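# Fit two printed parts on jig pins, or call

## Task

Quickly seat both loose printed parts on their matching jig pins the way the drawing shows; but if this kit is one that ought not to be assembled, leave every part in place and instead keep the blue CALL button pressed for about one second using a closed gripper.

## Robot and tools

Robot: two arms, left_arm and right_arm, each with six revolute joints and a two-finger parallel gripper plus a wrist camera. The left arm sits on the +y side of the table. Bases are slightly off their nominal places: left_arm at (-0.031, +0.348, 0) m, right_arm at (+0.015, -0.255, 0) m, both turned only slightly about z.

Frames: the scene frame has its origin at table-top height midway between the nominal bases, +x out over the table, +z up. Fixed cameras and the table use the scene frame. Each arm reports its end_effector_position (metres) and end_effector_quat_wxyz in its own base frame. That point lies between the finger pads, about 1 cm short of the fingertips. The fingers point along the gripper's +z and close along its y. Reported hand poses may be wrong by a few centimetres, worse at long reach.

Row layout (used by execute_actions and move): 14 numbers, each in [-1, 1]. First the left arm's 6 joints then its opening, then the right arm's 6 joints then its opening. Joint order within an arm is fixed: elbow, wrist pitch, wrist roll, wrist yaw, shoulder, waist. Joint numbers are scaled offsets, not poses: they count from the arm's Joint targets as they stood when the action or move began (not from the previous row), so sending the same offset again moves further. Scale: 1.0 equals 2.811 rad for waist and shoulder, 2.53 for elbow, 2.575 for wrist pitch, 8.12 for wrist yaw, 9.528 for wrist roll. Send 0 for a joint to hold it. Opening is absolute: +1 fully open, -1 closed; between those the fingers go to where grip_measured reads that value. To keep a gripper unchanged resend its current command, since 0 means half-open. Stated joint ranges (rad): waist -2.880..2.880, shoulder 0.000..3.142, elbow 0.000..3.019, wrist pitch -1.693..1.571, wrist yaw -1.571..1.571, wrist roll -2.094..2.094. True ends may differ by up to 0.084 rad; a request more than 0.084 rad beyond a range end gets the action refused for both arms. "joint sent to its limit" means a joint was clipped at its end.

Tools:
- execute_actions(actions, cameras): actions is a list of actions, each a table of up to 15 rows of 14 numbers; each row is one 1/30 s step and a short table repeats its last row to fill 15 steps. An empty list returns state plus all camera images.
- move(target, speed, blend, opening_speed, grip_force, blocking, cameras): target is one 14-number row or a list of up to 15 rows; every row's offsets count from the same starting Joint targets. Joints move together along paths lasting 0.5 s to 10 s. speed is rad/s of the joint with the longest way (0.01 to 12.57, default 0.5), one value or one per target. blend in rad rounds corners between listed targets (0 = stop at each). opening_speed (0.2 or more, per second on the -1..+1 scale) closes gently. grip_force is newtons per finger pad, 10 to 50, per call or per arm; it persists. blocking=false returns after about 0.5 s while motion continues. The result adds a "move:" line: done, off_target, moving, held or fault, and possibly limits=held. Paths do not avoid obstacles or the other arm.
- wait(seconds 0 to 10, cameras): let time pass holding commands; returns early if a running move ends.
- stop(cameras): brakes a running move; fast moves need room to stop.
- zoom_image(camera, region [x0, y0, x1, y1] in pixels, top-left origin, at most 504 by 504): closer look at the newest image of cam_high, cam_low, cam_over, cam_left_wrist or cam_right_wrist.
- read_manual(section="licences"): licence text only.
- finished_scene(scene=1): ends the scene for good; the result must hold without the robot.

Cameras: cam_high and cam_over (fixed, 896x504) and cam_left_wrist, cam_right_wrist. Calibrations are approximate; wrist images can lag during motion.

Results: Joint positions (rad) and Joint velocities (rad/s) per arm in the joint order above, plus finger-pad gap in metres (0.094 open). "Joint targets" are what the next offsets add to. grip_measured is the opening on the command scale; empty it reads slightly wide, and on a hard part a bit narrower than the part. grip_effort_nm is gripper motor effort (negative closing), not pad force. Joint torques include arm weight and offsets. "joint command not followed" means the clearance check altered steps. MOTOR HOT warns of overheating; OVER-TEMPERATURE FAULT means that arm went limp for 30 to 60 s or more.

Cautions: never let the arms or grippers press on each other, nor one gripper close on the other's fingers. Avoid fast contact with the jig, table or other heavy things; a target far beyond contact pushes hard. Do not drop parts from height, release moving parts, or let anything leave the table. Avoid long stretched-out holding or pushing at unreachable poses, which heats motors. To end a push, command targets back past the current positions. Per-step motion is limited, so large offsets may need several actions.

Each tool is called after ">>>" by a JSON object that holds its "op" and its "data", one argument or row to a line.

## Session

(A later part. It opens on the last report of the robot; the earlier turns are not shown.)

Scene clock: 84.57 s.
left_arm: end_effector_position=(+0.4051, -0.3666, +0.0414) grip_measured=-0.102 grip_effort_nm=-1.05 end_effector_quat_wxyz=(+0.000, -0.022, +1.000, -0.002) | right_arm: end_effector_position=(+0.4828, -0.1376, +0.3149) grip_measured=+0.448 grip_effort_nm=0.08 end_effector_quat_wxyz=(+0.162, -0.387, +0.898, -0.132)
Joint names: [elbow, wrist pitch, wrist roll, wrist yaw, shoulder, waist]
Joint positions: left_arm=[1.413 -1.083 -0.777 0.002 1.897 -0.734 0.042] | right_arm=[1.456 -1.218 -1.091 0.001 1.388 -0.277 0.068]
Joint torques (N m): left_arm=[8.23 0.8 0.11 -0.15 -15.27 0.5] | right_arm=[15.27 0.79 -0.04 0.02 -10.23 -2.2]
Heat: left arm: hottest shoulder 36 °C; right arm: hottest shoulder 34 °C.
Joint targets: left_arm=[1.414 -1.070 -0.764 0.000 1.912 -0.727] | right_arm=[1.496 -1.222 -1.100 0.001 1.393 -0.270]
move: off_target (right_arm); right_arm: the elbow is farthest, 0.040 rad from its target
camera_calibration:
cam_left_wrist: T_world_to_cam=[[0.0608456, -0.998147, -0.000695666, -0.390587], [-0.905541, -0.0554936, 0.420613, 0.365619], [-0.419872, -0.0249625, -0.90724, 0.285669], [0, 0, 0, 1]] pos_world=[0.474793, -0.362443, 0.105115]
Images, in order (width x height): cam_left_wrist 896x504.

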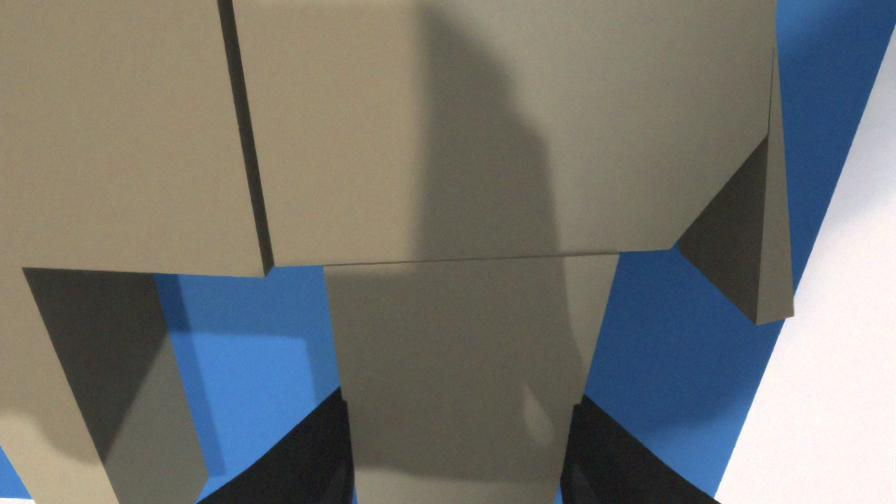

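>>> {"op": "move", "data": {
  "target": [-0.0051,0.0074,0,0,0.0092,0,-0.5,0,0,0,0,0,0,0.45],
  "speed": 0.05,
  "cameras": ["cam_left_wrist"]
}}

>>> {"op": "zoom_image", "data": {
  "camera": "cam_left_wrist",
  "region": [220, 100, 724, 350]
}}

Scene clock: 85.90 s.
left_arm: end_effector_position=(+0.4050, -0.3666, +0.0403) grip_measured=-0.102 grip_effort_nm=-1.06 end_effector_quat_wxyz=(+0.001, -0.022, +1.000, -0.002) | right_arm: end_effector_position=(+0.4828, -0.1376, +0.3149) grip_measured=+0.448 grip_effort_nm=0.08 end_effector_quat_wxyz=(+0.162, -0.387, +0.898, -0.132)
Joint names: [elbow, wrist pitch, wrist roll, wrist yaw, shoulder, waist]
Joint positions: left_arm=[1.41 -1.079 -0.777 0.002 1.898 -0.734 0.042] | right_arm=[1.456 -1.218 -1.091 0.001 1.388 -0.277 0.068]
Joint torques (N m): left_arm=[7.47 1.29 0.16 -0.11 -13.33 0.79] | right_arm=[15.28 0.75 -0.04 0.03 -10.29 -2.32]
Heat: left arm: hottest shoulder 36 °C; right arm: hottest shoulder 34 °C.
Joint targets: left_arm=[1.401 -1.051 -0.764 0.000 1.938 -0.727] | right_arm=[1.496 -1.222 -1.100 0.001 1.393 -0.270]
move: off_target (left_arm, right_arm); left_arm: the shoulder is farthest, 0.040 rad from its target; right_arm: the elbow is farthest, 0.040 rad from its target
camera_calibration:
cam_left_wrist: T_world_to_cam=[[0.0608716, -0.998146, 0.000113437, -0.390473], [-0.90588, -0.0551971, 0.419922, 0.366252], [-0.419137, -0.0256641, -0.90756, 0.284023], [0, 0, 0, 1]] pos_world=[0.474594, -0.362244, 0.104015]
Images, in order (width x height): cam_left_wrist 896x504.

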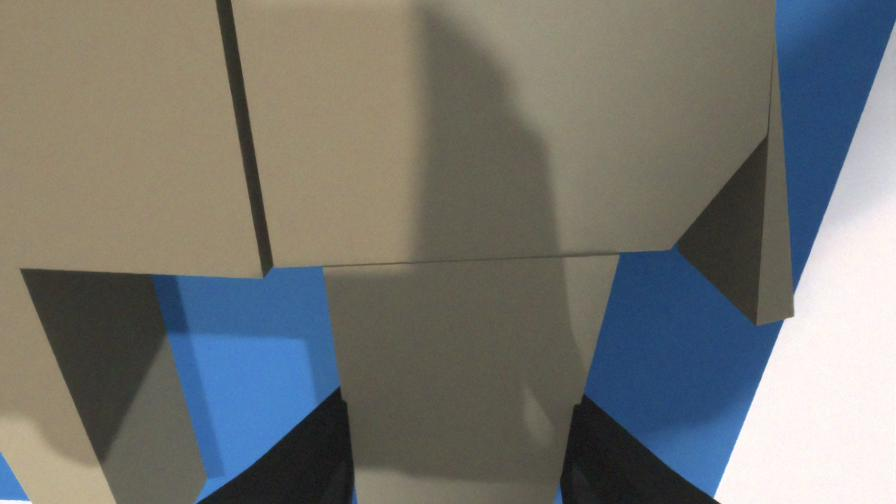

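Scaled by 1.000.

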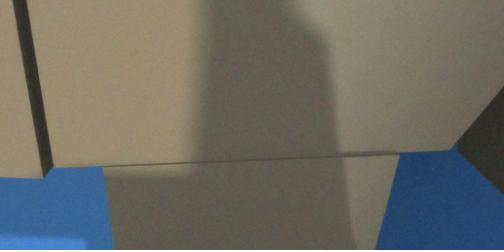

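>>> {"op": "move", "data": {
  "target": [
    [0,0.002,0,0,0.003,0.0025,-0.5,0,0,0,0,0,0,0.45],
    [0,0.002,0,0,0.004,-0.004,-0.5,0,0,0,0,0,0,0.45],
    [0,0.002,0,0,0.004,0,-0.5,0,0,0,0,0,0,0.45]
  ],
  "speed": 0.05,
  "cameras": ["cam_left_wrist"]
}}

>>> {"op": "zoom_image", "data": {
  "camera": "cam_left_wrist",
  "region": [220, 100, 724, 350]
}}

Scene clock: 88.23 s.
left_arm: end_effector_position=(+0.4049, -0.3666, +0.0399) grip_measured=-0.102 grip_effort_nm=-1.05 end_effector_quat_wxyz=(+0.001, -0.022, +1.000, -0.002) | right_arm: end_effector_position=(+0.4828, -0.1376, +0.3149) grip_measured=+0.448 grip_effort_nm=0.08 end_effector_quat_wxyz=(+0.162, -0.387, +0.898, -0.132)
Joint names: [elbow, wrist pitch, wrist roll, wrist yaw, shoulder, waist]
Joint positions: left_arm=[1.41 -1.078 -0.777 0.002 1.898 -0.734 0.042] | right_arm=[1.456 -1.218 -1.091 0.001 1.388 -0.277 0.068]
Joint torques (N m): left_arm=[7.35 1.54 0.09 -0.14 -12.4 0.5] | right_arm=[15.25 0.76 -0.04 0.03 -10.29 -2.08]
Heat: left arm: hottest shoulder 36 °C; right arm: hottest elbow 35 °C.
Joint targets: left_arm=[1.401 -1.046 -0.764 0.000 1.950 -0.727] | right_arm=[1.496 -1.222 -1.100 0.001 1.393 -0.270]
move: off_target (left_arm, right_arm); left_arm: the shoulder is farthest, 0.051 rad from its target; right_arm: the elbow is farthest, 0.040 rad from its target
camera_calibration:
cam_left_wrist: T_world_to_cam=[[0.0608716, -0.998146, 0.000113437, -0.390473], [-0.90588, -0.0551971, 0.419922, 0.366378], [-0.419137, -0.0256641, -0.90756, 0.283751], [0, 0, 0, 1]] pos_world=[0.474594, -0.362244, 0.103715]
Images, in order (width x height): cam_left_wrist 896x504.

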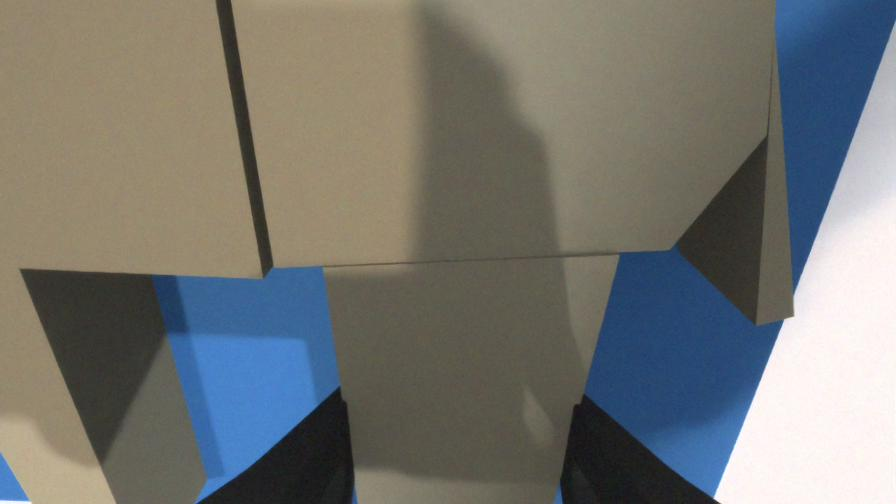

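Scaled by 1.000.

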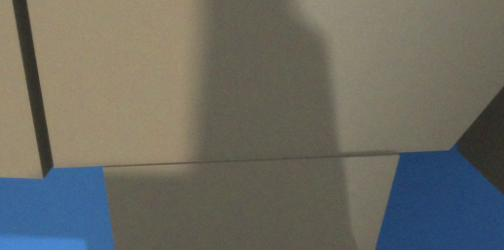

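>>> {"op": "move", "data": {
  "target": [-0.002,0.004,0,0,0.011,0,-0.5,0,0,0,0,0,0,0.45],
  "speed": 0.05,
  "cameras": ["cam_left_wrist"]
}}

Scene clock: 89.30 s.
left_arm: end_effector_position=(+0.4048, -0.3664, +0.0389) grip_measured=-0.102 grip_effort_nm=-1.05 end_effector_quat_wxyz=(+0.000, -0.022, +1.000, -0.002) | right_arm: end_effector_position=(+0.4828, -0.1376, +0.3149) grip_measured=+0.448 grip_effort_nm=0.08 end_effector_quat_wxyz=(+0.162, -0.387, +0.898, -0.132)
Joint names: [elbow, wrist pitch, wrist roll, wrist yaw, shoulder, waist]
Joint positions: left_arm=[1.41 -1.078 -0.777 0.002 1.9 -0.734 0.042] | right_arm=[1.456 -1.218 -1.091 0.001 1.388 -0.277 0.068]
Joint torques (N m): left_arm=[6.87 1.99 0.13 -0.09 -10.11 0.26] | right_arm=[15.27 0.76 -0.03 0.03 -10.29 -2.2]
Heat: left arm: hottest shoulder 36 °C; right arm: hottest elbow 35 °C.
Joint targets: left_arm=[1.395 -1.035 -0.764 0.000 1.980 -0.727] | right_arm=[1.496 -1.222 -1.100 0.001 1.393 -0.270]
move: off_target (left_arm, right_arm); left_arm: the shoulder is farthest, 0.081 rad from its target; right_arm: the elbow is farthest, 0.040 rad from its target
camera_calibration:
cam_left_wrist: T_world_to_cam=[[0.0608989, -0.998143, -0.00130734, -0.390338], [-0.90531, -0.0557865, 0.421071, 0.366237], [-0.420362, -0.0244592, -0.907027, 0.283715], [0, 0, 0, 1]] pos_world=[0.474593, -0.362243, 0.102615]
Images, in order (width x height): cam_left_wrist 896x504.

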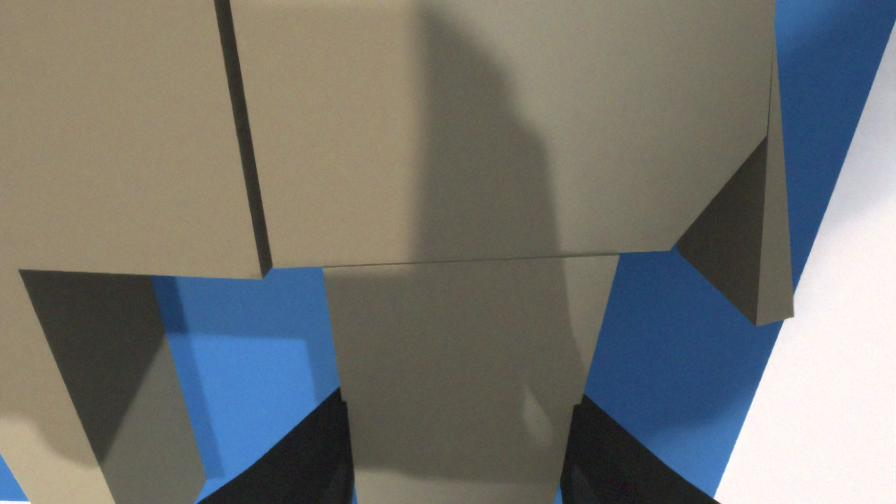

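>>> {"op": "move", "data": {
  "target": [
    [0.001,-0.002,0,0,-0.008,0,-0.5,0,0,0,0,0,0,0.45],
    [0.001,-0.002,0.003,0,-0.008,0,-0.5,0,0,0,0,0,0,0.45],
    [0.001,-0.002,-0.006,0,-0.008,0,-0.5,0,0,0,0,0,0,0.45],
    [0.001,-0.002,-0.0015,0,-0.008,0,-0.5,0,0,0,0,0,0,0.45]
  ],
  "speed": 0.1,
  "cameras": ["cam_left_wrist"]
}}

Scene clock: 94.07 s.
left_arm: end_effector_position=(+0.4049, -0.3669, +0.0389) grip_measured=-0.102 grip_effort_nm=-1.05 end_effector_quat_wxyz=(+0.000, -0.027, +1.000, -0.003) | right_arm: end_effector_position=(+0.4828, -0.1376, +0.3149) grip_measured=+0.448 grip_effort_nm=0.08 end_effector_quat_wxyz=(+0.162, -0.387, +0.898, -0.132)
Joint names: [elbow, wrist pitch, wrist roll, wrist yaw, shoulder, waist]
Joint positions: left_arm=[1.41 -1.076 -0.788 0.004 1.9 -0.734 0.042] | right_arm=[1.456 -1.218 -1.091 0.001 1.388 -0.277 0.068]
Joint torques (N m): left_arm=[7.34 1.65 0.13 -0.18 -11.63 0.73] | right_arm=[15.24 0.77 -0.05 0.03 -10.29 -2.2]
Heat: left arm: hottest shoulder 36 °C; right arm: hottest elbow 35 °C.
Joint targets: left_arm=[1.398 -1.040 -0.778 0.000 1.958 -0.727] | right_arm=[1.496 -1.222 -1.100 0.001 1.393 -0.270]
move: off_target (left_arm, right_arm); left_arm: the shoulder is farthest, 0.057 rad from its target; right_arm: the elbow is farthest, 0.040 rad from its target
camera_calibration:
cam_left_wrist: T_world_to_cam=[[0.0714976, -0.99744, 0.00115373, -0.394984], [-0.904587, -0.0643544, 0.421403, 0.362792], [-0.42025, -0.0311729, -0.906873, 0.281234], [0, 0, 0, 1]] pos_world=[0.474606, -0.361859, 0.102618]
Images, in order (width x height): cam_left_wrist 896x504.

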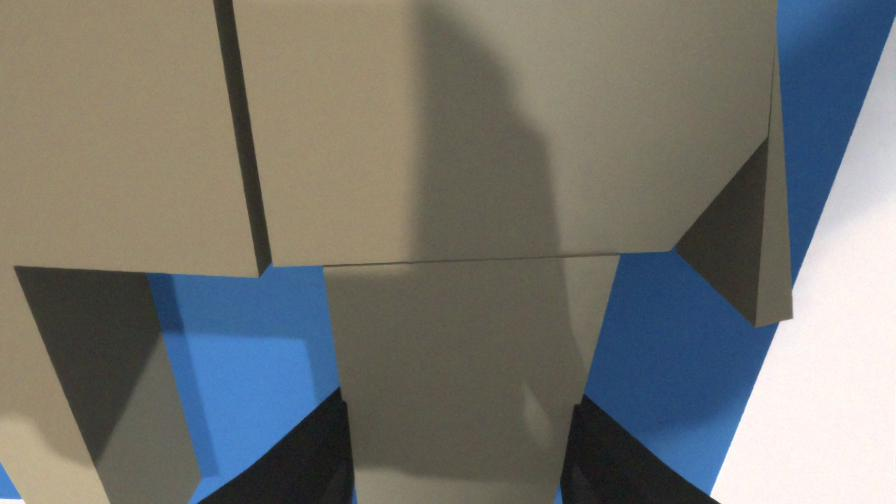

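>>> {"op": "move", "data": {
  "target": [
    [0,0,0.001,0,0,0.008,-0.5,0,0,0,0,0,0,0.45],
    [0,0,0.001,0,0,0.008,-0.5,0,0,0,0,0,0,0.45]
  ],
  "speed": 0.05,
  "cameras": ["cam_left_wrist"]
}}

Scene clock: 95.03 s.
left_arm: end_effector_position=(+0.4050, -0.3668, +0.0389) grip_measured=-0.102 grip_effort_nm=-1.05 end_effector_quat_wxyz=(-0.002, -0.025, +1.000, -0.004) | right_arm: end_effector_position=(+0.4828, -0.1376, +0.3149) grip_measured=+0.448 grip_effort_nm=0.08 end_effector_quat_wxyz=(+0.162, -0.387, +0.898, -0.132)
Joint names: [elbow, wrist pitch, wrist roll, wrist yaw, shoulder, waist]
Joint positions: left_arm=[1.41 -1.076 -0.783 0.008 1.9 -0.732 0.042] | right_arm=[1.456 -1.218 -1.091 0.001 1.388 -0.277 0.068]
Joint torques (N m): left_arm=[7.3 1.68 0.11 -0.41 -11.63 2.08] | right_arm=[15.24 0.76 -0.04 0.03 -10.23 -2.26]
Heat: left arm: hottest shoulder 36 °C; right arm: hottest elbow 35 °C.
Joint targets: left_arm=[1.398 -1.040 -0.768 0.000 1.958 -0.705] | right_arm=[1.496 -1.222 -1.100 0.001 1.393 -0.270]
move: off_target (left_arm, right_arm); left_arm: the shoulder is farthest, 0.058 rad from its target; right_arm: the elbow is farthest, 0.040 rad from its target
camera_calibration:
cam_left_wrist: T_world_to_cam=[[0.0684928, -0.997642, 0.00437042, -0.39378], [-0.903492, -0.06017, 0.42436, 0.363883], [-0.423096, -0.0330143, -0.905483, 0.281643], [0, 0, 0, 1]] pos_world=[0.474899, -0.361658, 0.102326]
Images, in order (width x height): cam_left_wrist 896x504.

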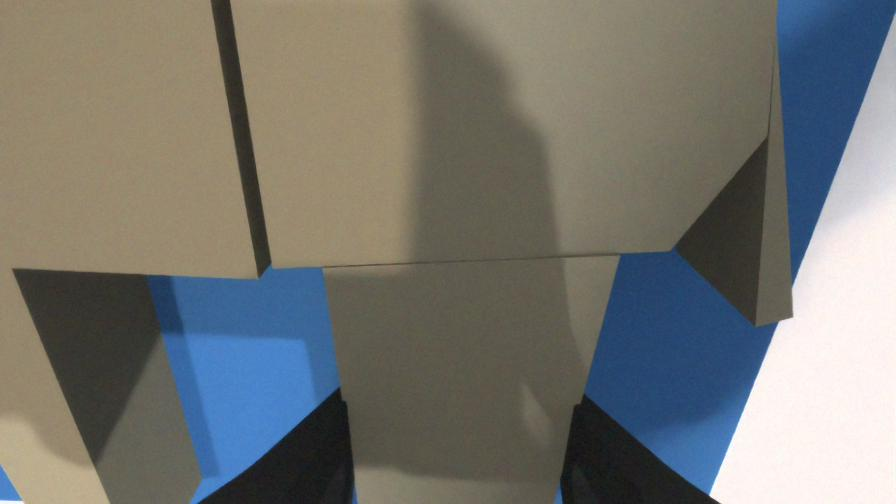

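>>> {"op": "move", "data": {
  "target": [
    [0,0,0,0,0,-0.015,-0.5,0,0,0,0,0,0,0.45]
  ],
  "speed": 0.05,
  "cameras": ["cam_left_wrist"]
}}

Scene clock: 96.63 s.
left_arm: end_effector_position=(+0.4033, -0.3686, +0.0389) grip_measured=-0.102 grip_effort_nm=-1.05 end_effector_quat_wxyz=(+0.000, -0.022, +1.000, -0.002) | right_arm: end_effector_position=(+0.4828, -0.1376, +0.3149) grip_measured=+0.448 grip_effort_nm=0.08 end_effector_quat_wxyz=(+0.162, -0.387, +0.898, -0.132)
Joint names: [elbow, wrist pitch, wrist roll, wrist yaw, shoulder, waist]
Joint positions: left_arm=[1.41 -1.076 -0.782 0.003 1.9 -0.739 0.042] | right_arm=[1.456 -1.218 -1.091 0.001 1.388 -0.277 0.068]
Joint torques (N m): left_arm=[7.13 1.73 0.14 -0.15 -11.58 -0.44] | right_arm=[15.27 0.79 -0.04 0.03 -10.23 -2.2]
Heat: left arm: hottest shoulder 36 °C; right arm: hottest elbow 35 °C.
Joint targets: left_arm=[1.398 -1.040 -0.768 0.000 1.958 -0.747] | right_arm=[1.496 -1.222 -1.100 0.001 1.393 -0.270]
move: off_target (left_arm, right_arm); left_arm: the shoulder is farthest, 0.058 rad from its target; right_arm: the elbow is farthest, 0.040 rad from its target
camera_calibration:
cam_left_wrist: T_world_to_cam=[[0.0612264, -0.998124, 0.000338942, -0.392655], [-0.905521, -0.0554031, 0.420669, 0.364952], [-0.419861, -0.0260629, -0.907214, 0.28219], [0, 0, 0, 1]] pos_world=[0.472994, -0.364345, 0.102616]
Images, in order (width x height): cam_left_wrist 896x504.

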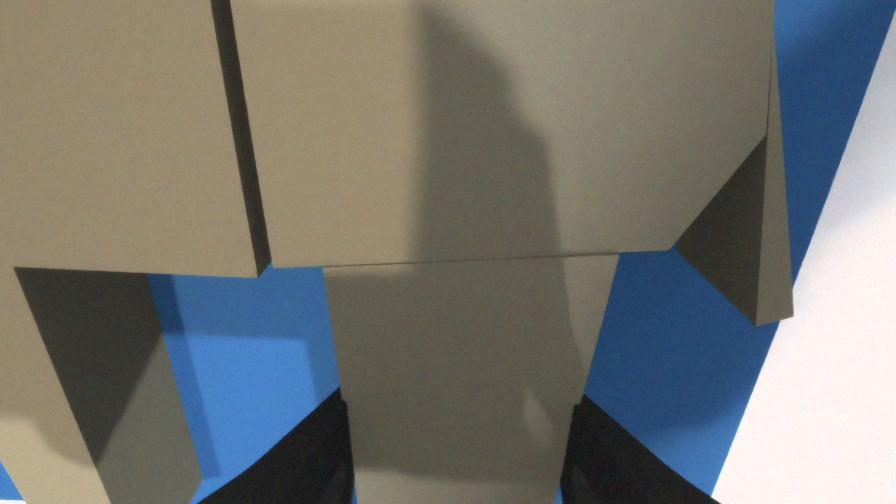

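>>> {"op": "execute_actions", "data": {
  "actions": [],
  "cameras": ["cam_over"]
}}

>>> {"op": "zoom_image", "data": {
  "camera": "cam_over",
  "region": [210, 210, 560, 490]
}}

Scene clock: 96.93 s.
left_arm: end_effector_position=(+0.4033, -0.3686, +0.0389) grip_measured=-0.102 grip_effort_nm=-1.05 end_effector_quat_wxyz=(+0.000, -0.022, +1.000, -0.002) | right_arm: end_effector_position=(+0.4828, -0.1376, +0.3149) grip_measured=+0.448 grip_effort_nm=0.08 end_effector_quat_wxyz=(+0.162, -0.387, +0.898, -0.132)
Joint names: [elbow, wrist pitch, wrist roll, wrist yaw, shoulder, waist]
Joint positions: left_arm=[1.41 -1.076 -0.782 0.003 1.9 -0.739 0.042] | right_arm=[1.456 -1.218 -1.091 0.001 1.388 -0.277 0.068]
Joint velocities: within noise
Joint torques (N m): left_arm=[7.21 1.85 0.13 -0.12 -12.1 -0.67] | right_arm=[15.25 0.77 -0.05 0.02 -10.29 -2.08]
Heat: left arm: hottest shoulder 36 °C; right arm: hottest elbow 36 °C.
Joint targets: left_arm=[1.398 -1.040 -0.768 0.000 1.958 -0.746] | right_arm=[1.496 -1.222 -1.100 0.001 1.393 -0.270]
Tool commands: left_gripper/opening=-0.5 right_gripper/opening=+0.45
Images, in order (width x height): cam_over 896x504.

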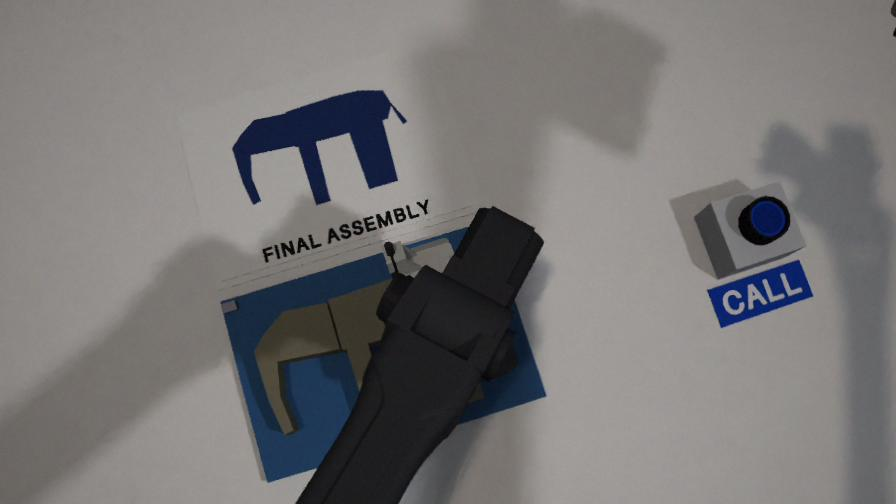

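Scaled by 1.440.

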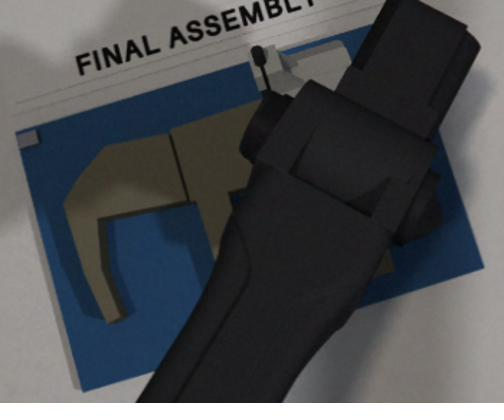

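>>> {"op": "move", "data": {
  "target": [
    [0,0,0,0,0.011,0.004,-0.5,0,0,0,0,0,0,0.45],
    [0,0,0.004,0,0.011,0.004,-0.5,0,0,0,0,0,0,0.45],
    [0,0,0.004,0,0.011,0.0085,-0.5,0,0,0,0,0,0,0.45],
    [0,0,-0.003,0,0.011,0.0085,-0.5,0,0,0,0,0,0,0.45],
    [0,0,-0.003,0,0.011,0.003,-0.5,0,0,0,0,0,0,0.45],
    [0,0,0.001,0,0.011,0.006,-0.5,0,0,0,0,0,0,0.45]
  ],
  "speed": 0.1,
  "cameras": ["cam_left_wrist"]
}}

Scene clock: 101.53 s.
left_arm: end_effector_position=(+0.4046, -0.3675, +0.0383) grip_measured=-0.102 grip_effort_nm=-1.05 end_effector_quat_wxyz=(+0.000, -0.019, +1.000, -0.002) | right_arm: end_effector_position=(+0.4828, -0.1376, +0.3149) grip_measured=+0.448 grip_effort_nm=0.08 end_effector_quat_wxyz=(+0.162, -0.387, +0.898, -0.132)
Joint names: [elbow, wrist pitch, wrist roll, wrist yaw, shoulder, waist]
Joint positions: left_arm=[1.41 -1.075 -0.774 0.003 1.901 -0.736 0.042] | right_arm=[1.456 -1.218 -1.091 0.001 1.388 -0.277 0.068]
Joint torques (N m): left_arm=[7.01 1.65 0.16 -0.13 -9.05 0.5] | right_arm=[15.25 0.77 -0.04 0.03 -10.17 -2.14]
Heat: left arm: hottest shoulder 36 °C; right arm: hottest elbow 36 °C.
Joint targets: left_arm=[1.398 -1.040 -0.759 0.000 1.989 -0.730] | right_arm=[1.496 -1.222 -1.100 0.001 1.393 -0.270]
move: off_target (left_arm, right_arm); left_arm: the shoulder is farthest, 0.088 rad from its target; right_arm: the elbow is farthest, 0.040 rad from its target
camera_calibration:
cam_left_wrist: T_world_to_cam=[[0.0562612, -0.998416, 0.00038082, -0.389685], [-0.905833, -0.0508837, 0.420567, 0.368223], [-0.419882, -0.0240066, -0.907261, 0.282973], [0, 0, 0, 1]] pos_world=[0.474288, -0.363538, 0.102016]
Images, in order (width x height): cam_left_wrist 896x504.

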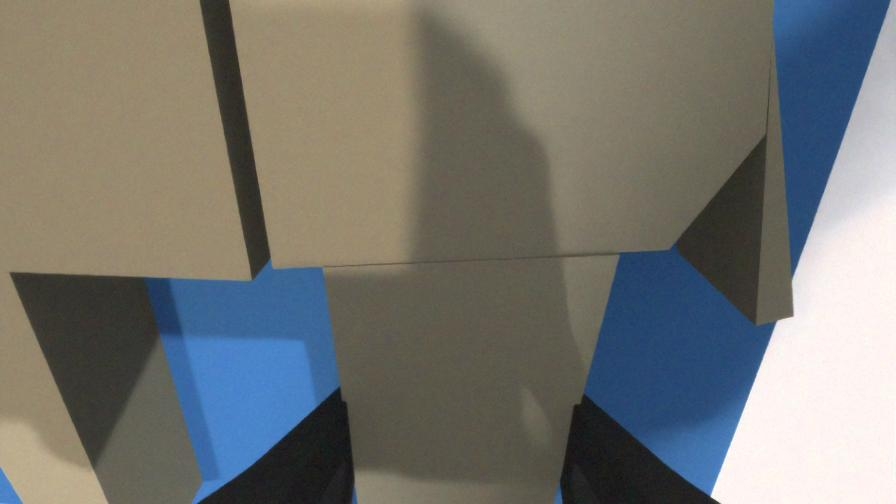

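>>> {"op": "move", "data": {
  "target": [
    [0,0,0,0,-0.017,0,-0.5,0,0,0,0,0,0,0.45],
    [0.0237,-0.0157,0,0,-0.0205,0,-0.5,0,0,0,0,0,0,0.45]
  ],
  "speed": 0.15,
  "cameras": ["cam_left_wrist"]
}}

>>> {"op": "zoom_image", "data": {
  "camera": "cam_left_wrist",
  "region": [220, 0, 724, 350]
}}

Scene clock: 103.57 s.
left_arm: end_effector_position=(+0.4054, -0.3682, +0.0407) grip_measured=-0.102 grip_effort_nm=-1.05 end_effector_quat_wxyz=(+0.001, -0.019, +1.000, -0.003) | right_arm: end_effector_position=(+0.4828, -0.1376, +0.3149) grip_measured=+0.448 grip_effort_nm=0.08 end_effector_quat_wxyz=(+0.162, -0.387, +0.898, -0.132)
Joint names: [elbow, wrist pitch, wrist roll, wrist yaw, shoulder, waist]
Joint positions: left_arm=[1.414 -1.08 -0.773 0.003 1.9 -0.736 0.042] | right_arm=[1.456 -1.218 -1.091 0.001 1.388 -0.277 0.068]
Joint torques (N m): left_arm=[12.1 0.08 0.15 -0.13 -13.98 0.09] | right_arm=[15.25 0.77 -0.04 0.03 -10.23 -2.2]
Heat: left arm: hottest shoulder 36 °C; right arm: hottest elbow 36 °C.
Joint targets: left_arm=[1.458 -1.081 -0.759 0.000 1.931 -0.730] | right_arm=[1.496 -1.222 -1.100 0.001 1.393 -0.270]
move: off_target (left_arm, right_arm); left_arm: the elbow is farthest, 0.044 rad from its target; right_arm: the elbow is farthest, 0.040 rad from its target
camera_calibration:
cam_left_wrist: T_world_to_cam=[[0.0552062, -0.998473, 0.00172894, -0.390085], [-0.906459, -0.0493924, 0.419395, 0.368733], [-0.41867, -0.0247204, -0.907802, 0.284738], [0, 0, 0, 1]] pos_world=[0.474988, -0.364238, 0.104516]
Images, in order (width x height): cam_left_wrist 896x504.

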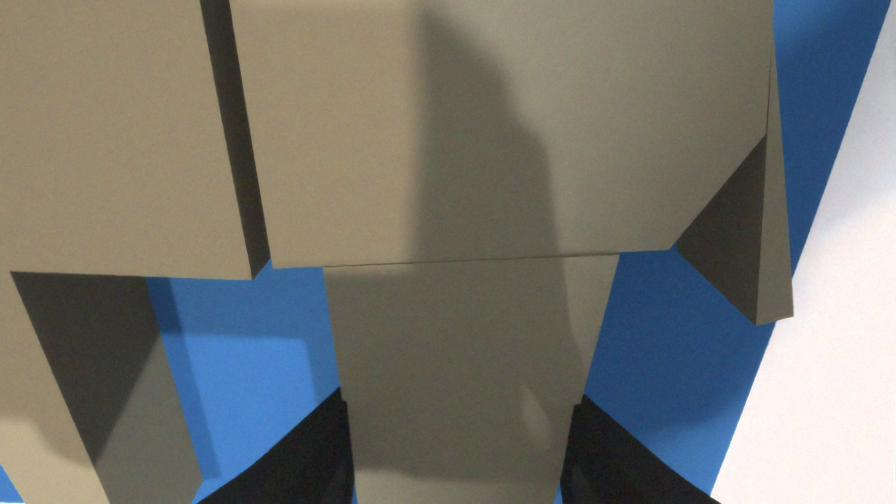

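Scaled by 1.000.

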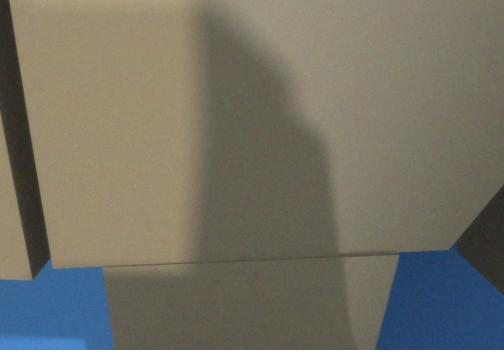

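>>> {"op": "move", "data": {
  "target": [0.006,-0.012,0,0,-0.018,0,-0.5,0,0,0,0,0,0,0.45],
  "speed": 0.12,
  "cameras": ["cam_left_wrist","cam_high"]
}}

>>> {"op": "zoom_image", "data": {
  "camera": "cam_high",
  "region": [340, 190, 520, 330]
}}

Scene clock: 105.20 s.
left_arm: end_effector_position=(+0.4040, -0.3670, +0.0435) grip_measured=-0.102 grip_effort_nm=-1.06 end_effector_quat_wxyz=(-0.004, -0.019, +1.000, +0.002) | right_arm: end_effector_position=(+0.4828, -0.1376, +0.3149) grip_measured=+0.448 grip_effort_nm=0.08 end_effector_quat_wxyz=(+0.162, -0.387, +0.898, -0.132)
Joint names: [elbow, wrist pitch, wrist roll, wrist yaw, shoulder, waist]
Joint positions: left_arm=[1.423 -1.101 -0.773 0.003 1.9 -0.736 0.042] | right_arm=[1.456 -1.218 -1.091 0.001 1.388 -0.277 0.068]
Joint torques (N m): left_arm=[12.89 -0.02 0.13 -0.12 -18.02 0.79] | right_arm=[15.24 0.77 -0.04 0.03 -10.23 -2.26]
Heat: left arm: hottest shoulder 36 °C; right arm: hottest elbow 36 °C.
Joint targets: left_arm=[1.473 -1.112 -0.759 0.000 1.881 -0.730] | right_arm=[1.496 -1.222 -1.100 0.001 1.393 -0.270]
move: off_target (left_arm, right_arm); left_arm: the elbow is farthest, 0.051 rad from its target; right_arm: the elbow is farthest, 0.040 rad from its target
camera_calibration:
cam_left_wrist: T_world_to_cam=[[0.0547454, -0.99847, -0.00779719, -0.388205], [-0.902295, -0.0528135, 0.427872, 0.363072], [-0.427629, -0.0163886, -0.903806, 0.293307], [0, 0, 0, 1]] pos_world=[0.474277, -0.363629, 0.106718]
Images, in order (width x height): cam_high 896x504, cam_left_wrist 896x504.

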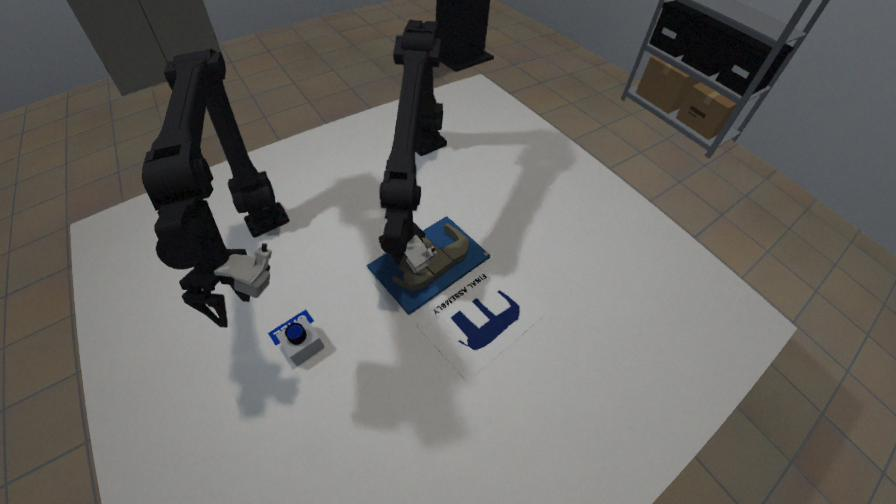

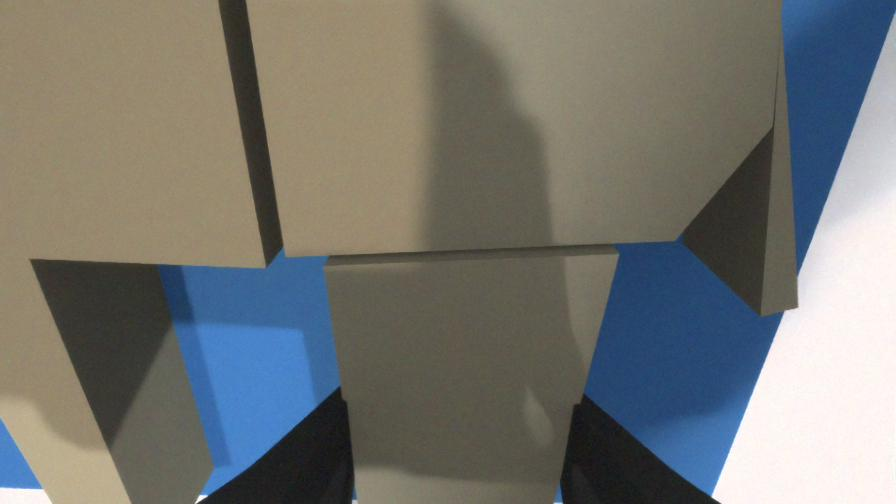

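Scaled by 2.800.

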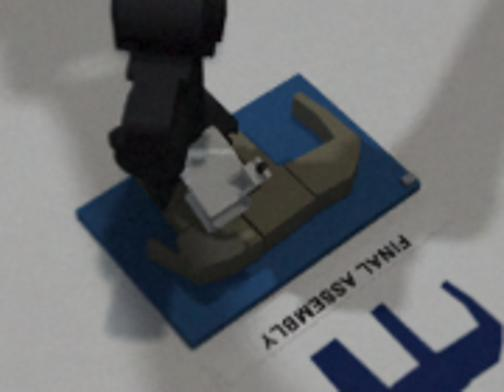

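>>> {"op": "move", "data": {
  "target": [0,0.0117,0,0,0,-0.0057,-0.5,0,0,0,0,0,0,0.45],
  "speed": 0.1,
  "cameras": ["cam_left_wrist"]
}}

Scene clock: 109.20 s.
left_arm: end_effector_position=(+0.4044, -0.3690, +0.0435) grip_measured=-0.102 grip_effort_nm=-1.05 end_effector_quat_wxyz=(-0.001, -0.017, +1.000, -0.001) | right_arm: end_effector_position=(+0.4828, -0.1376, +0.3149) grip_measured=+0.448 grip_effort_nm=0.08 end_effector_quat_wxyz=(+0.162, -0.387, +0.898, -0.132)
Joint names: [elbow, wrist pitch, wrist roll, wrist yaw, shoulder, waist]
Joint positions: left_arm=[1.423 -1.095 -0.773 0.003 1.9 -0.738 0.042] | right_arm=[1.456 -1.218 -1.091 0.001 1.388 -0.277 0.068]
Joint torques (N m): left_arm=[12.89 0.76 0.09 -0.13 -17.55 -0.09] | right_arm=[15.25 0.77 -0.04 0.03 -10.17 -2.14]
Heat: left arm: hottest shoulder 36 °C; right arm: hottest elbow 37 °C.
Joint targets: left_arm=[1.473 -1.082 -0.759 0.000 1.881 -0.746] | right_arm=[1.496 -1.222 -1.100 0.001 1.393 -0.270]
move: off_target (left_arm, right_arm); left_arm: the elbow is farthest, 0.050 rad from its target; right_arm: the elbow is farthest, 0.040 rad from its target
camera_calibration:
cam_left_wrist: T_world_to_cam=[[0.0524715, -0.998618, -0.00310572, -0.389578], [-0.904446, -0.0488413, 0.423782, 0.365755], [-0.423348, -0.0194275, -0.905759, 0.290615], [0, 0, 0, 1]] pos_world=[0.474279, -0.36553, 0.107017]
Images, in order (width x height): cam_left_wrist 896x504.

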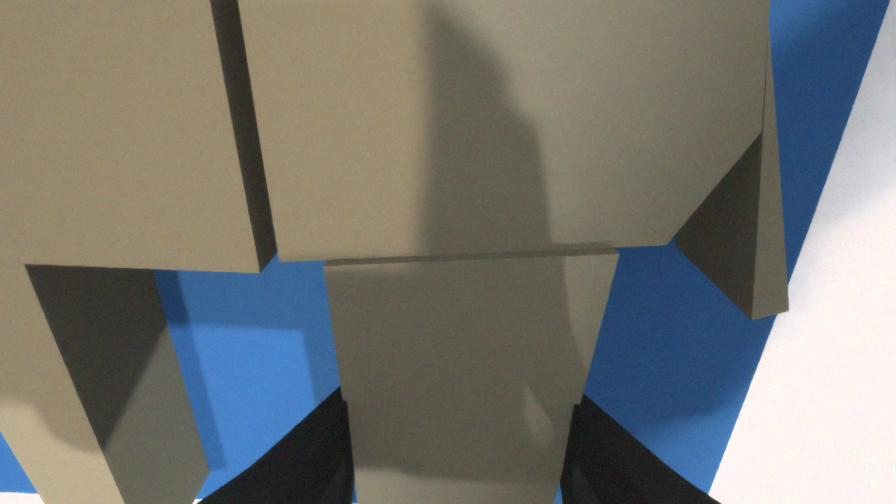

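>>> {"op": "move", "data": {
  "target": [
    [-0.0265,0.0045,0,0,0.014,-0.0057,-0.5,0,0,0,0,0,0,0.45],
    [-0.0289,0.0085,0,0,0.028,-0.0057,-0.5,0,0,0,0,0,0,0.45]
  ],
  "speed": 0.06,
  "cameras": ["cam_left_wrist"]
}}

Scene clock: 111.83 s.
left_arm: end_effector_position=(+0.3986, -0.3750, +0.0397) grip_measured=-0.102 grip_effort_nm=-1.05 end_effector_quat_wxyz=(+0.000, -0.010, +1.000, -0.001) | right_arm: end_effector_position=(+0.4828, -0.1376, +0.3149) grip_measured=+0.448 grip_effort_nm=0.08 end_effector_quat_wxyz=(+0.162, -0.387, +0.898, -0.132)
Joint names: [elbow, wrist pitch, wrist roll, wrist yaw, shoulder, waist]
Joint positions: left_arm=[1.415 -1.081 -0.773 0.001 1.902 -0.754 0.042] | right_arm=[1.456 -1.218 -1.091 0.001 1.388 -0.277 0.068]
Joint torques (N m): left_arm=[6.95 1.06 0.13 -0.08 -12.1 -0.85] | right_arm=[15.27 0.77 -0.05 0.03 -10.17 -2.2]
Heat: left arm: hottest shoulder 36 °C; right arm: hottest elbow 37 °C.
Joint targets: left_arm=[1.400 -1.059 -0.759 0.000 1.959 -0.762] | right_arm=[1.496 -1.222 -1.100 0.001 1.393 -0.270]
move: off_target (left_arm, right_arm); left_arm: the shoulder is farthest, 0.058 rad from its target; right_arm: the elbow is farthest, 0.040 rad from its target
camera_calibration:
cam_left_wrist: T_world_to_cam=[[0.0368505, -0.999319, -0.00179809, -0.38933], [-0.906595, -0.034188, 0.420616, 0.368383], [-0.420391, -0.0138697, -0.907237, 0.28555], [0, 0, 0, 1]] pos_world=[0.468364, -0.37251, 0.103413]
Images, in order (width x height): cam_left_wrist 896x504.

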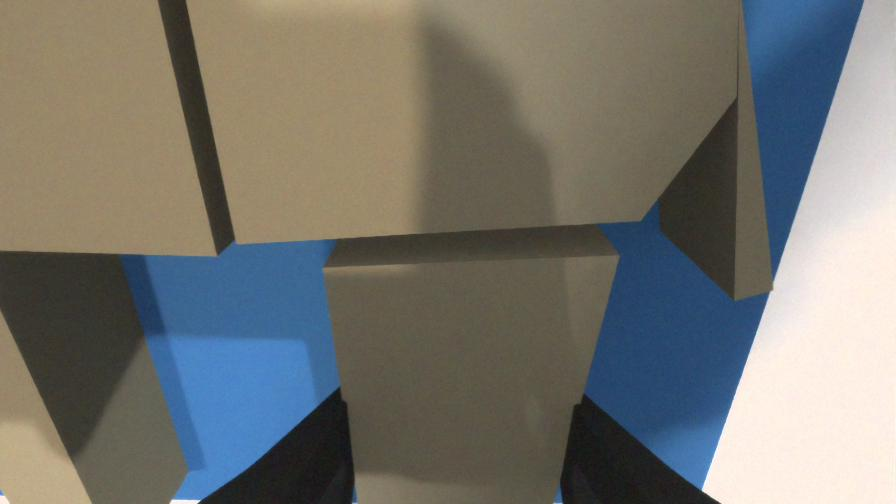

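>>> {"op": "move", "data": {
  "target": [
    [0,0,0,0,-0.003,0.0053,-0.5,0,0,0,0,0,0,0.45]
  ],
  "speed": 0.03,
  "cameras": ["cam_left_wrist"]
}}

Scene clock: 112.97 s.
left_arm: end_effector_position=(+0.3986, -0.3750, +0.0397) grip_measured=-0.102 grip_effort_nm=-1.05 end_effector_quat_wxyz=(+0.000, -0.010, +1.000, -0.001) | right_arm: end_effector_position=(+0.4828, -0.1376, +0.3149) grip_measured=+0.448 grip_effort_nm=0.08 end_effector_quat_wxyz=(+0.162, -0.387, +0.898, -0.132)
Joint names: [elbow, wrist pitch, wrist roll, wrist yaw, shoulder, waist]
Joint positions: left_arm=[1.415 -1.081 -0.773 0.001 1.902 -0.754 0.042] | right_arm=[1.456 -1.218 -1.091 0.001 1.388 -0.277 0.068]
Joint torques (N m): left_arm=[6.84 1.16 0.16 -0.15 -12.45 0.5] | right_arm=[15.25 0.79 -0.04 0.02 -10.23 -2.2]
Heat: left arm: hottest shoulder 36 °C; right arm: hottest elbow 37 °C.
Joint targets: left_arm=[1.400 -1.059 -0.759 0.000 1.951 -0.747] | right_arm=[1.496 -1.222 -1.100 0.001 1.393 -0.270]
move: off_target (left_arm, right_arm); left_arm: the shoulder is farthest, 0.049 rad from its target; right_arm: the elbow is farthest, 0.040 rad from its target
camera_calibration:
cam_left_wrist: T_world_to_cam=[[0.0368505, -0.999319, -0.00179809, -0.38933], [-0.906595, -0.034188, 0.420616, 0.368383], [-0.420391, -0.0138697, -0.907237, 0.28555], [0, 0, 0, 1]] pos_world=[0.468364, -0.37251, 0.103413]
Images, in order (width x height): cam_left_wrist 896x504.

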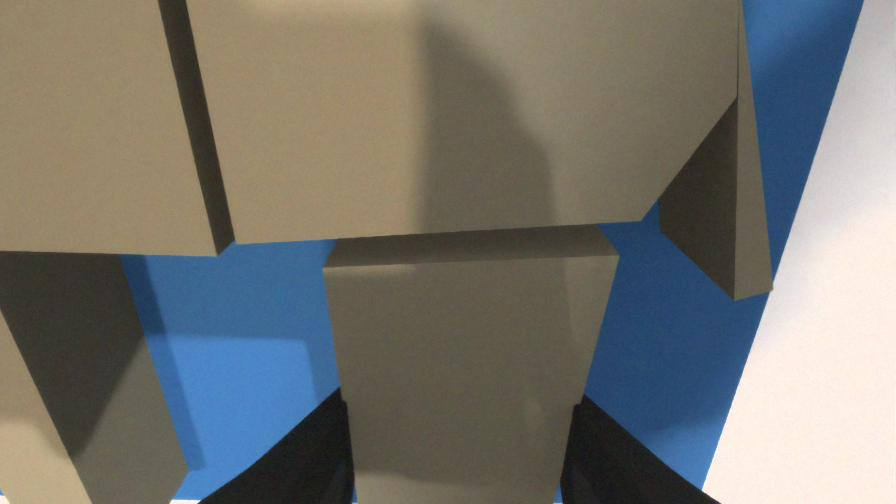

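>>> {"op": "move", "data": {
  "target": [
    [0,0,0,0,0,0.0020,-0.5,0,0,0,0,0,0,0.45]
  ],
  "speed": 0.03,
  "cameras": ["cam_left_wrist"]
}}

Scene clock: 114.00 s.
left_arm: end_effector_position=(+0.4003, -0.3732, +0.0397) grip_measured=-0.102 grip_effort_nm=-1.05 end_effector_quat_wxyz=(+0.000, -0.012, +1.000, -0.001) | right_arm: end_effector_position=(+0.4828, -0.1376, +0.3149) grip_measured=+0.448 grip_effort_nm=0.08 end_effector_quat_wxyz=(+0.162, -0.387, +0.898, -0.132)
Joint names: [elbow, wrist pitch, wrist roll, wrist yaw, shoulder, waist]
Joint positions: left_arm=[1.415 -1.081 -0.773 0.001 1.902 -0.749 0.042] | right_arm=[1.456 -1.218 -1.091 0.001 1.388 -0.277 0.068]
Joint torques (N m): left_arm=[6.82 1.01 0.14 -0.09 -12.51 0.67] | right_arm=[15.27 0.77 -0.04 0.03 -10.23 -2.2]
Heat: left arm: hottest shoulder 36 °C; right arm: hottest elbow 37 °C.
Joint targets: left_arm=[1.400 -1.059 -0.759 0.000 1.951 -0.741] | right_arm=[1.496 -1.222 -1.100 0.001 1.393 -0.270]
move: off_target (left_arm, right_arm); left_arm: the shoulder is farthest, 0.049 rad from its target; right_arm: the elbow is farthest, 0.040 rad from its target
camera_calibration:
cam_left_wrist: T_world_to_cam=[[0.0414122, -0.999141, -0.00175361, -0.389383], [-0.90642, -0.0383073, 0.420637, 0.368391], [-0.420343, -0.01583, -0.907227, 0.285546], [0, 0, 0, 1]] pos_world=[0.470069, -0.370416, 0.103414]
Images, in order (width x height): cam_left_wrist 896x504.

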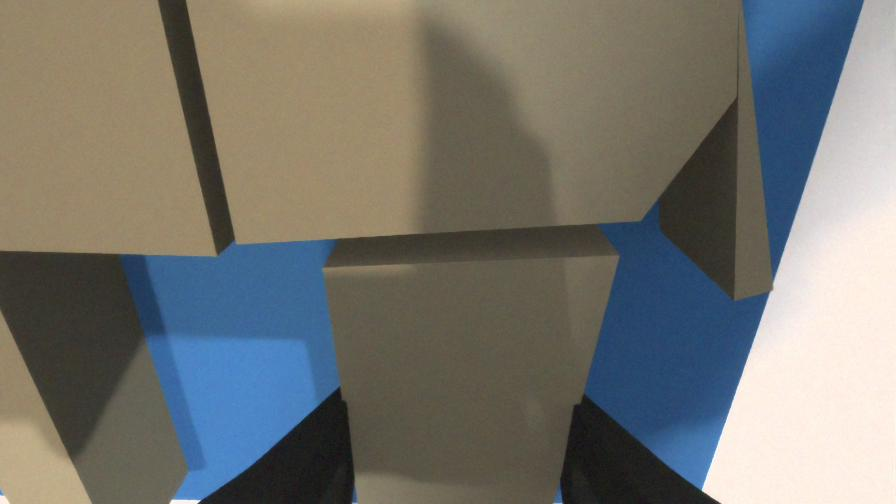

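>>> {"op": "execute_actions", "data": {
  "actions": [],
  "cameras": ["cam_over"]
}}

>>> {"op": "zoom_image", "data": {
  "camera": "cam_over",
  "region": [210, 210, 560, 490]
}}

Scene clock: 114.33 s.
left_arm: end_effector_position=(+0.4003, -0.3732, +0.0397) grip_measured=-0.102 grip_effort_nm=-1.05 end_effector_quat_wxyz=(+0.000, -0.012, +1.000, -0.001) | right_arm: end_effector_position=(+0.4828, -0.1376, +0.3149) grip_measured=+0.448 grip_effort_nm=0.08 end_effector_quat_wxyz=(+0.162, -0.387, +0.898, -0.132)
Joint names: [elbow, wrist pitch, wrist roll, wrist yaw, shoulder, waist]
Joint positions: left_arm=[1.415 -1.081 -0.773 0.001 1.902 -0.749 0.042] | right_arm=[1.456 -1.218 -1.091 0.001 1.388 -0.277 0.068]
Joint velocities: within noise
Joint torques (N m): left_arm=[6.94 1.01 0.12 -0.11 -12.1 0.62] | right_arm=[15.28 0.77 -0.04 0.03 -10.23 -2.14]
Heat: left arm: hottest shoulder 36 °C; right arm: hottest elbow 37 °C.
Joint targets: left_arm=[1.400 -1.059 -0.759 0.000 1.951 -0.741] | right_arm=[1.496 -1.222 -1.100 0.001 1.393 -0.270]
Tool commands: left_gripper/opening=-0.5 right_gripper/opening=+0.45
Images, in order (width x height): cam_over 896x504.

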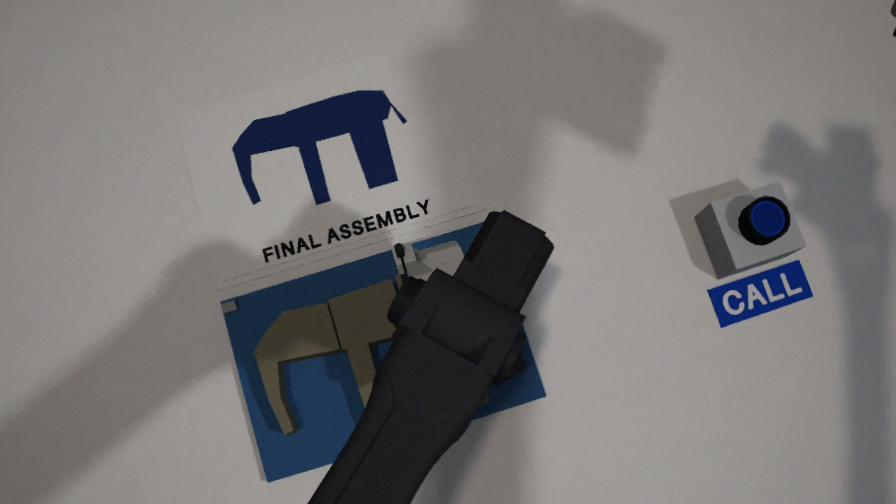

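Scaled by 1.440.

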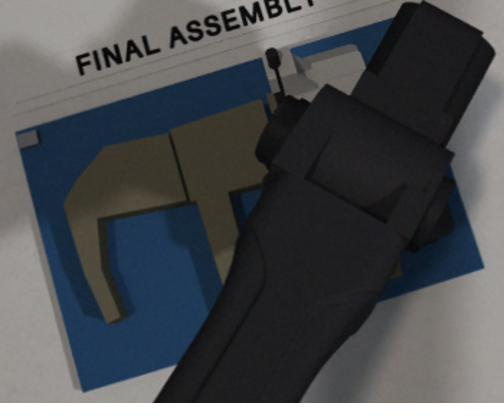

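>>> {"op": "move", "data": {
  "target": [
    [0.022,-0.011,0,0,-0.024,0,-0.5,0,0,0,0,0,0,0.45],
    [0.022,-0.011,0,0,-0.024,0.0046,-0.5,0,0,0,0,0,0,0.45]
  ],
  "speed": 0.1,
  "cameras": ["cam_left_wrist"]
}}

Scene clock: 117.03 s.
left_arm: end_effector_position=(+0.4049, -0.3686, +0.0411) grip_measured=-0.102 grip_effort_nm=-1.05 end_effector_quat_wxyz=(+0.001, -0.018, +1.000, -0.002) | right_arm: end_effector_position=(+0.4828, -0.1376, +0.3149) grip_measured=+0.448 grip_effort_nm=0.08 end_effector_quat_wxyz=(+0.162, -0.387, +0.898, -0.132)
Joint names: [elbow, wrist pitch, wrist roll, wrist yaw, shoulder, waist]
Joint positions: left_arm=[1.415 -1.081 -0.773 0.001 1.899 -0.737 0.042] | right_arm=[1.456 -1.218 -1.091 0.001 1.388 -0.277 0.068]
Joint torques (N m): left_arm=[12.03 -0.08 0.13 -0.1 -18.02 0.56] | right_arm=[15.27 0.76 -0.04 0.03 -10.23 -2.2]
Heat: left arm: hottest shoulder 36 °C; right arm: hottest elbow 37 °C.
Joint targets: left_arm=[1.456 -1.088 -0.759 0.000 1.883 -0.728] | right_arm=[1.496 -1.222 -1.100 0.001 1.393 -0.270]
move: off_target (left_arm, right_arm); left_arm: the elbow is farthest, 0.041 rad from its target; right_arm: the elbow is farthest, 0.040 rad from its target
camera_calibration:
cam_left_wrist: T_world_to_cam=[[0.0532283, -0.998582, 0.000148808, -0.389588], [-0.90675, -0.0482708, 0.418897, 0.368639], [-0.418296, -0.0224321, -0.908034, 0.285647], [0, 0, 0, 1]] pos_world=[0.474486, -0.364834, 0.105013]
Images, in order (width x height): cam_left_wrist 896x504.

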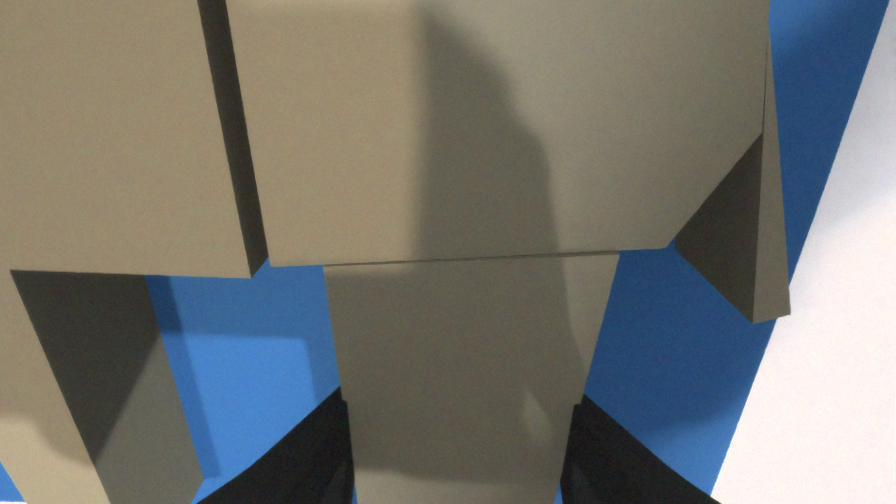

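>>> {"op": "move", "data": {
  "target": [
    [-0.022,0.009,0,0,0.024,0,-0.5,0,0,0,0,0,0,0.45],
    [-0.023,0.011,0,0,0.034,0,-0.5,0,0,0,0,0,0,0.45]
  ],
  "speed": 0.08,
  "cameras": ["cam_left_wrist"]
}}

Scene clock: 119.00 s.
left_arm: end_effector_position=(+0.4046, -0.3683, +0.0389) grip_measured=-0.102 grip_effort_nm=-1.05 end_effector_quat_wxyz=(+0.000, -0.018, +1.000, -0.001) | right_arm: end_effector_position=(+0.4828, -0.1376, +0.3149) grip_measured=+0.448 grip_effort_nm=0.08 end_effector_quat_wxyz=(+0.162, -0.387, +0.898, -0.132)
Joint names: [elbow, wrist pitch, wrist roll, wrist yaw, shoulder, waist]
Joint positions: left_arm=[1.415 -1.081 -0.773 0.001 1.904 -0.737 0.042] | right_arm=[1.456 -1.218 -1.091 0.001 1.388 -0.277 0.068]
Joint torques (N m): left_arm=[6.5 0.92 0.16 -0.08 -11.05 0.56] | right_arm=[15.24 0.79 -0.04 0.03 -10.11 -2.08]
Heat: left arm: hottest shoulder 36 °C; right arm: hottest elbow 37 °C.
Joint targets: left_arm=[1.398 -1.059 -0.759 0.000 1.979 -0.728] | right_arm=[1.496 -1.222 -1.100 0.001 1.393 -0.270]
move: off_target (left_arm, right_arm); left_arm: the shoulder is farthest, 0.075 rad from its target; right_arm: the elbow is farthest, 0.040 rad from its target
camera_calibration:
cam_left_wrist: T_world_to_cam=[[0.0532822, -0.998575, -0.0029177, -0.389188], [-0.905443, -0.0495446, 0.421566, 0.368198], [-0.42111, -0.0198201, -0.906793, 0.285588], [0, 0, 0, 1]] pos_world=[0.474383, -0.364731, 0.102614]
Images, in order (width x height): cam_left_wrist 896x504.

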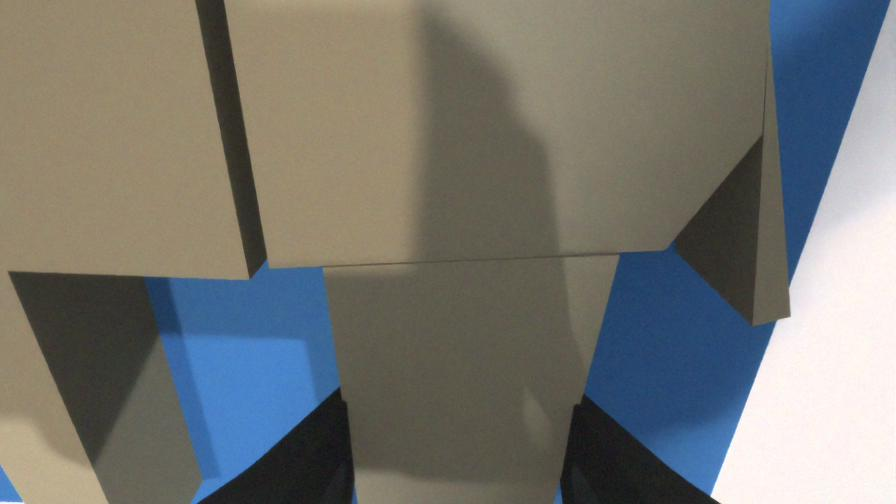

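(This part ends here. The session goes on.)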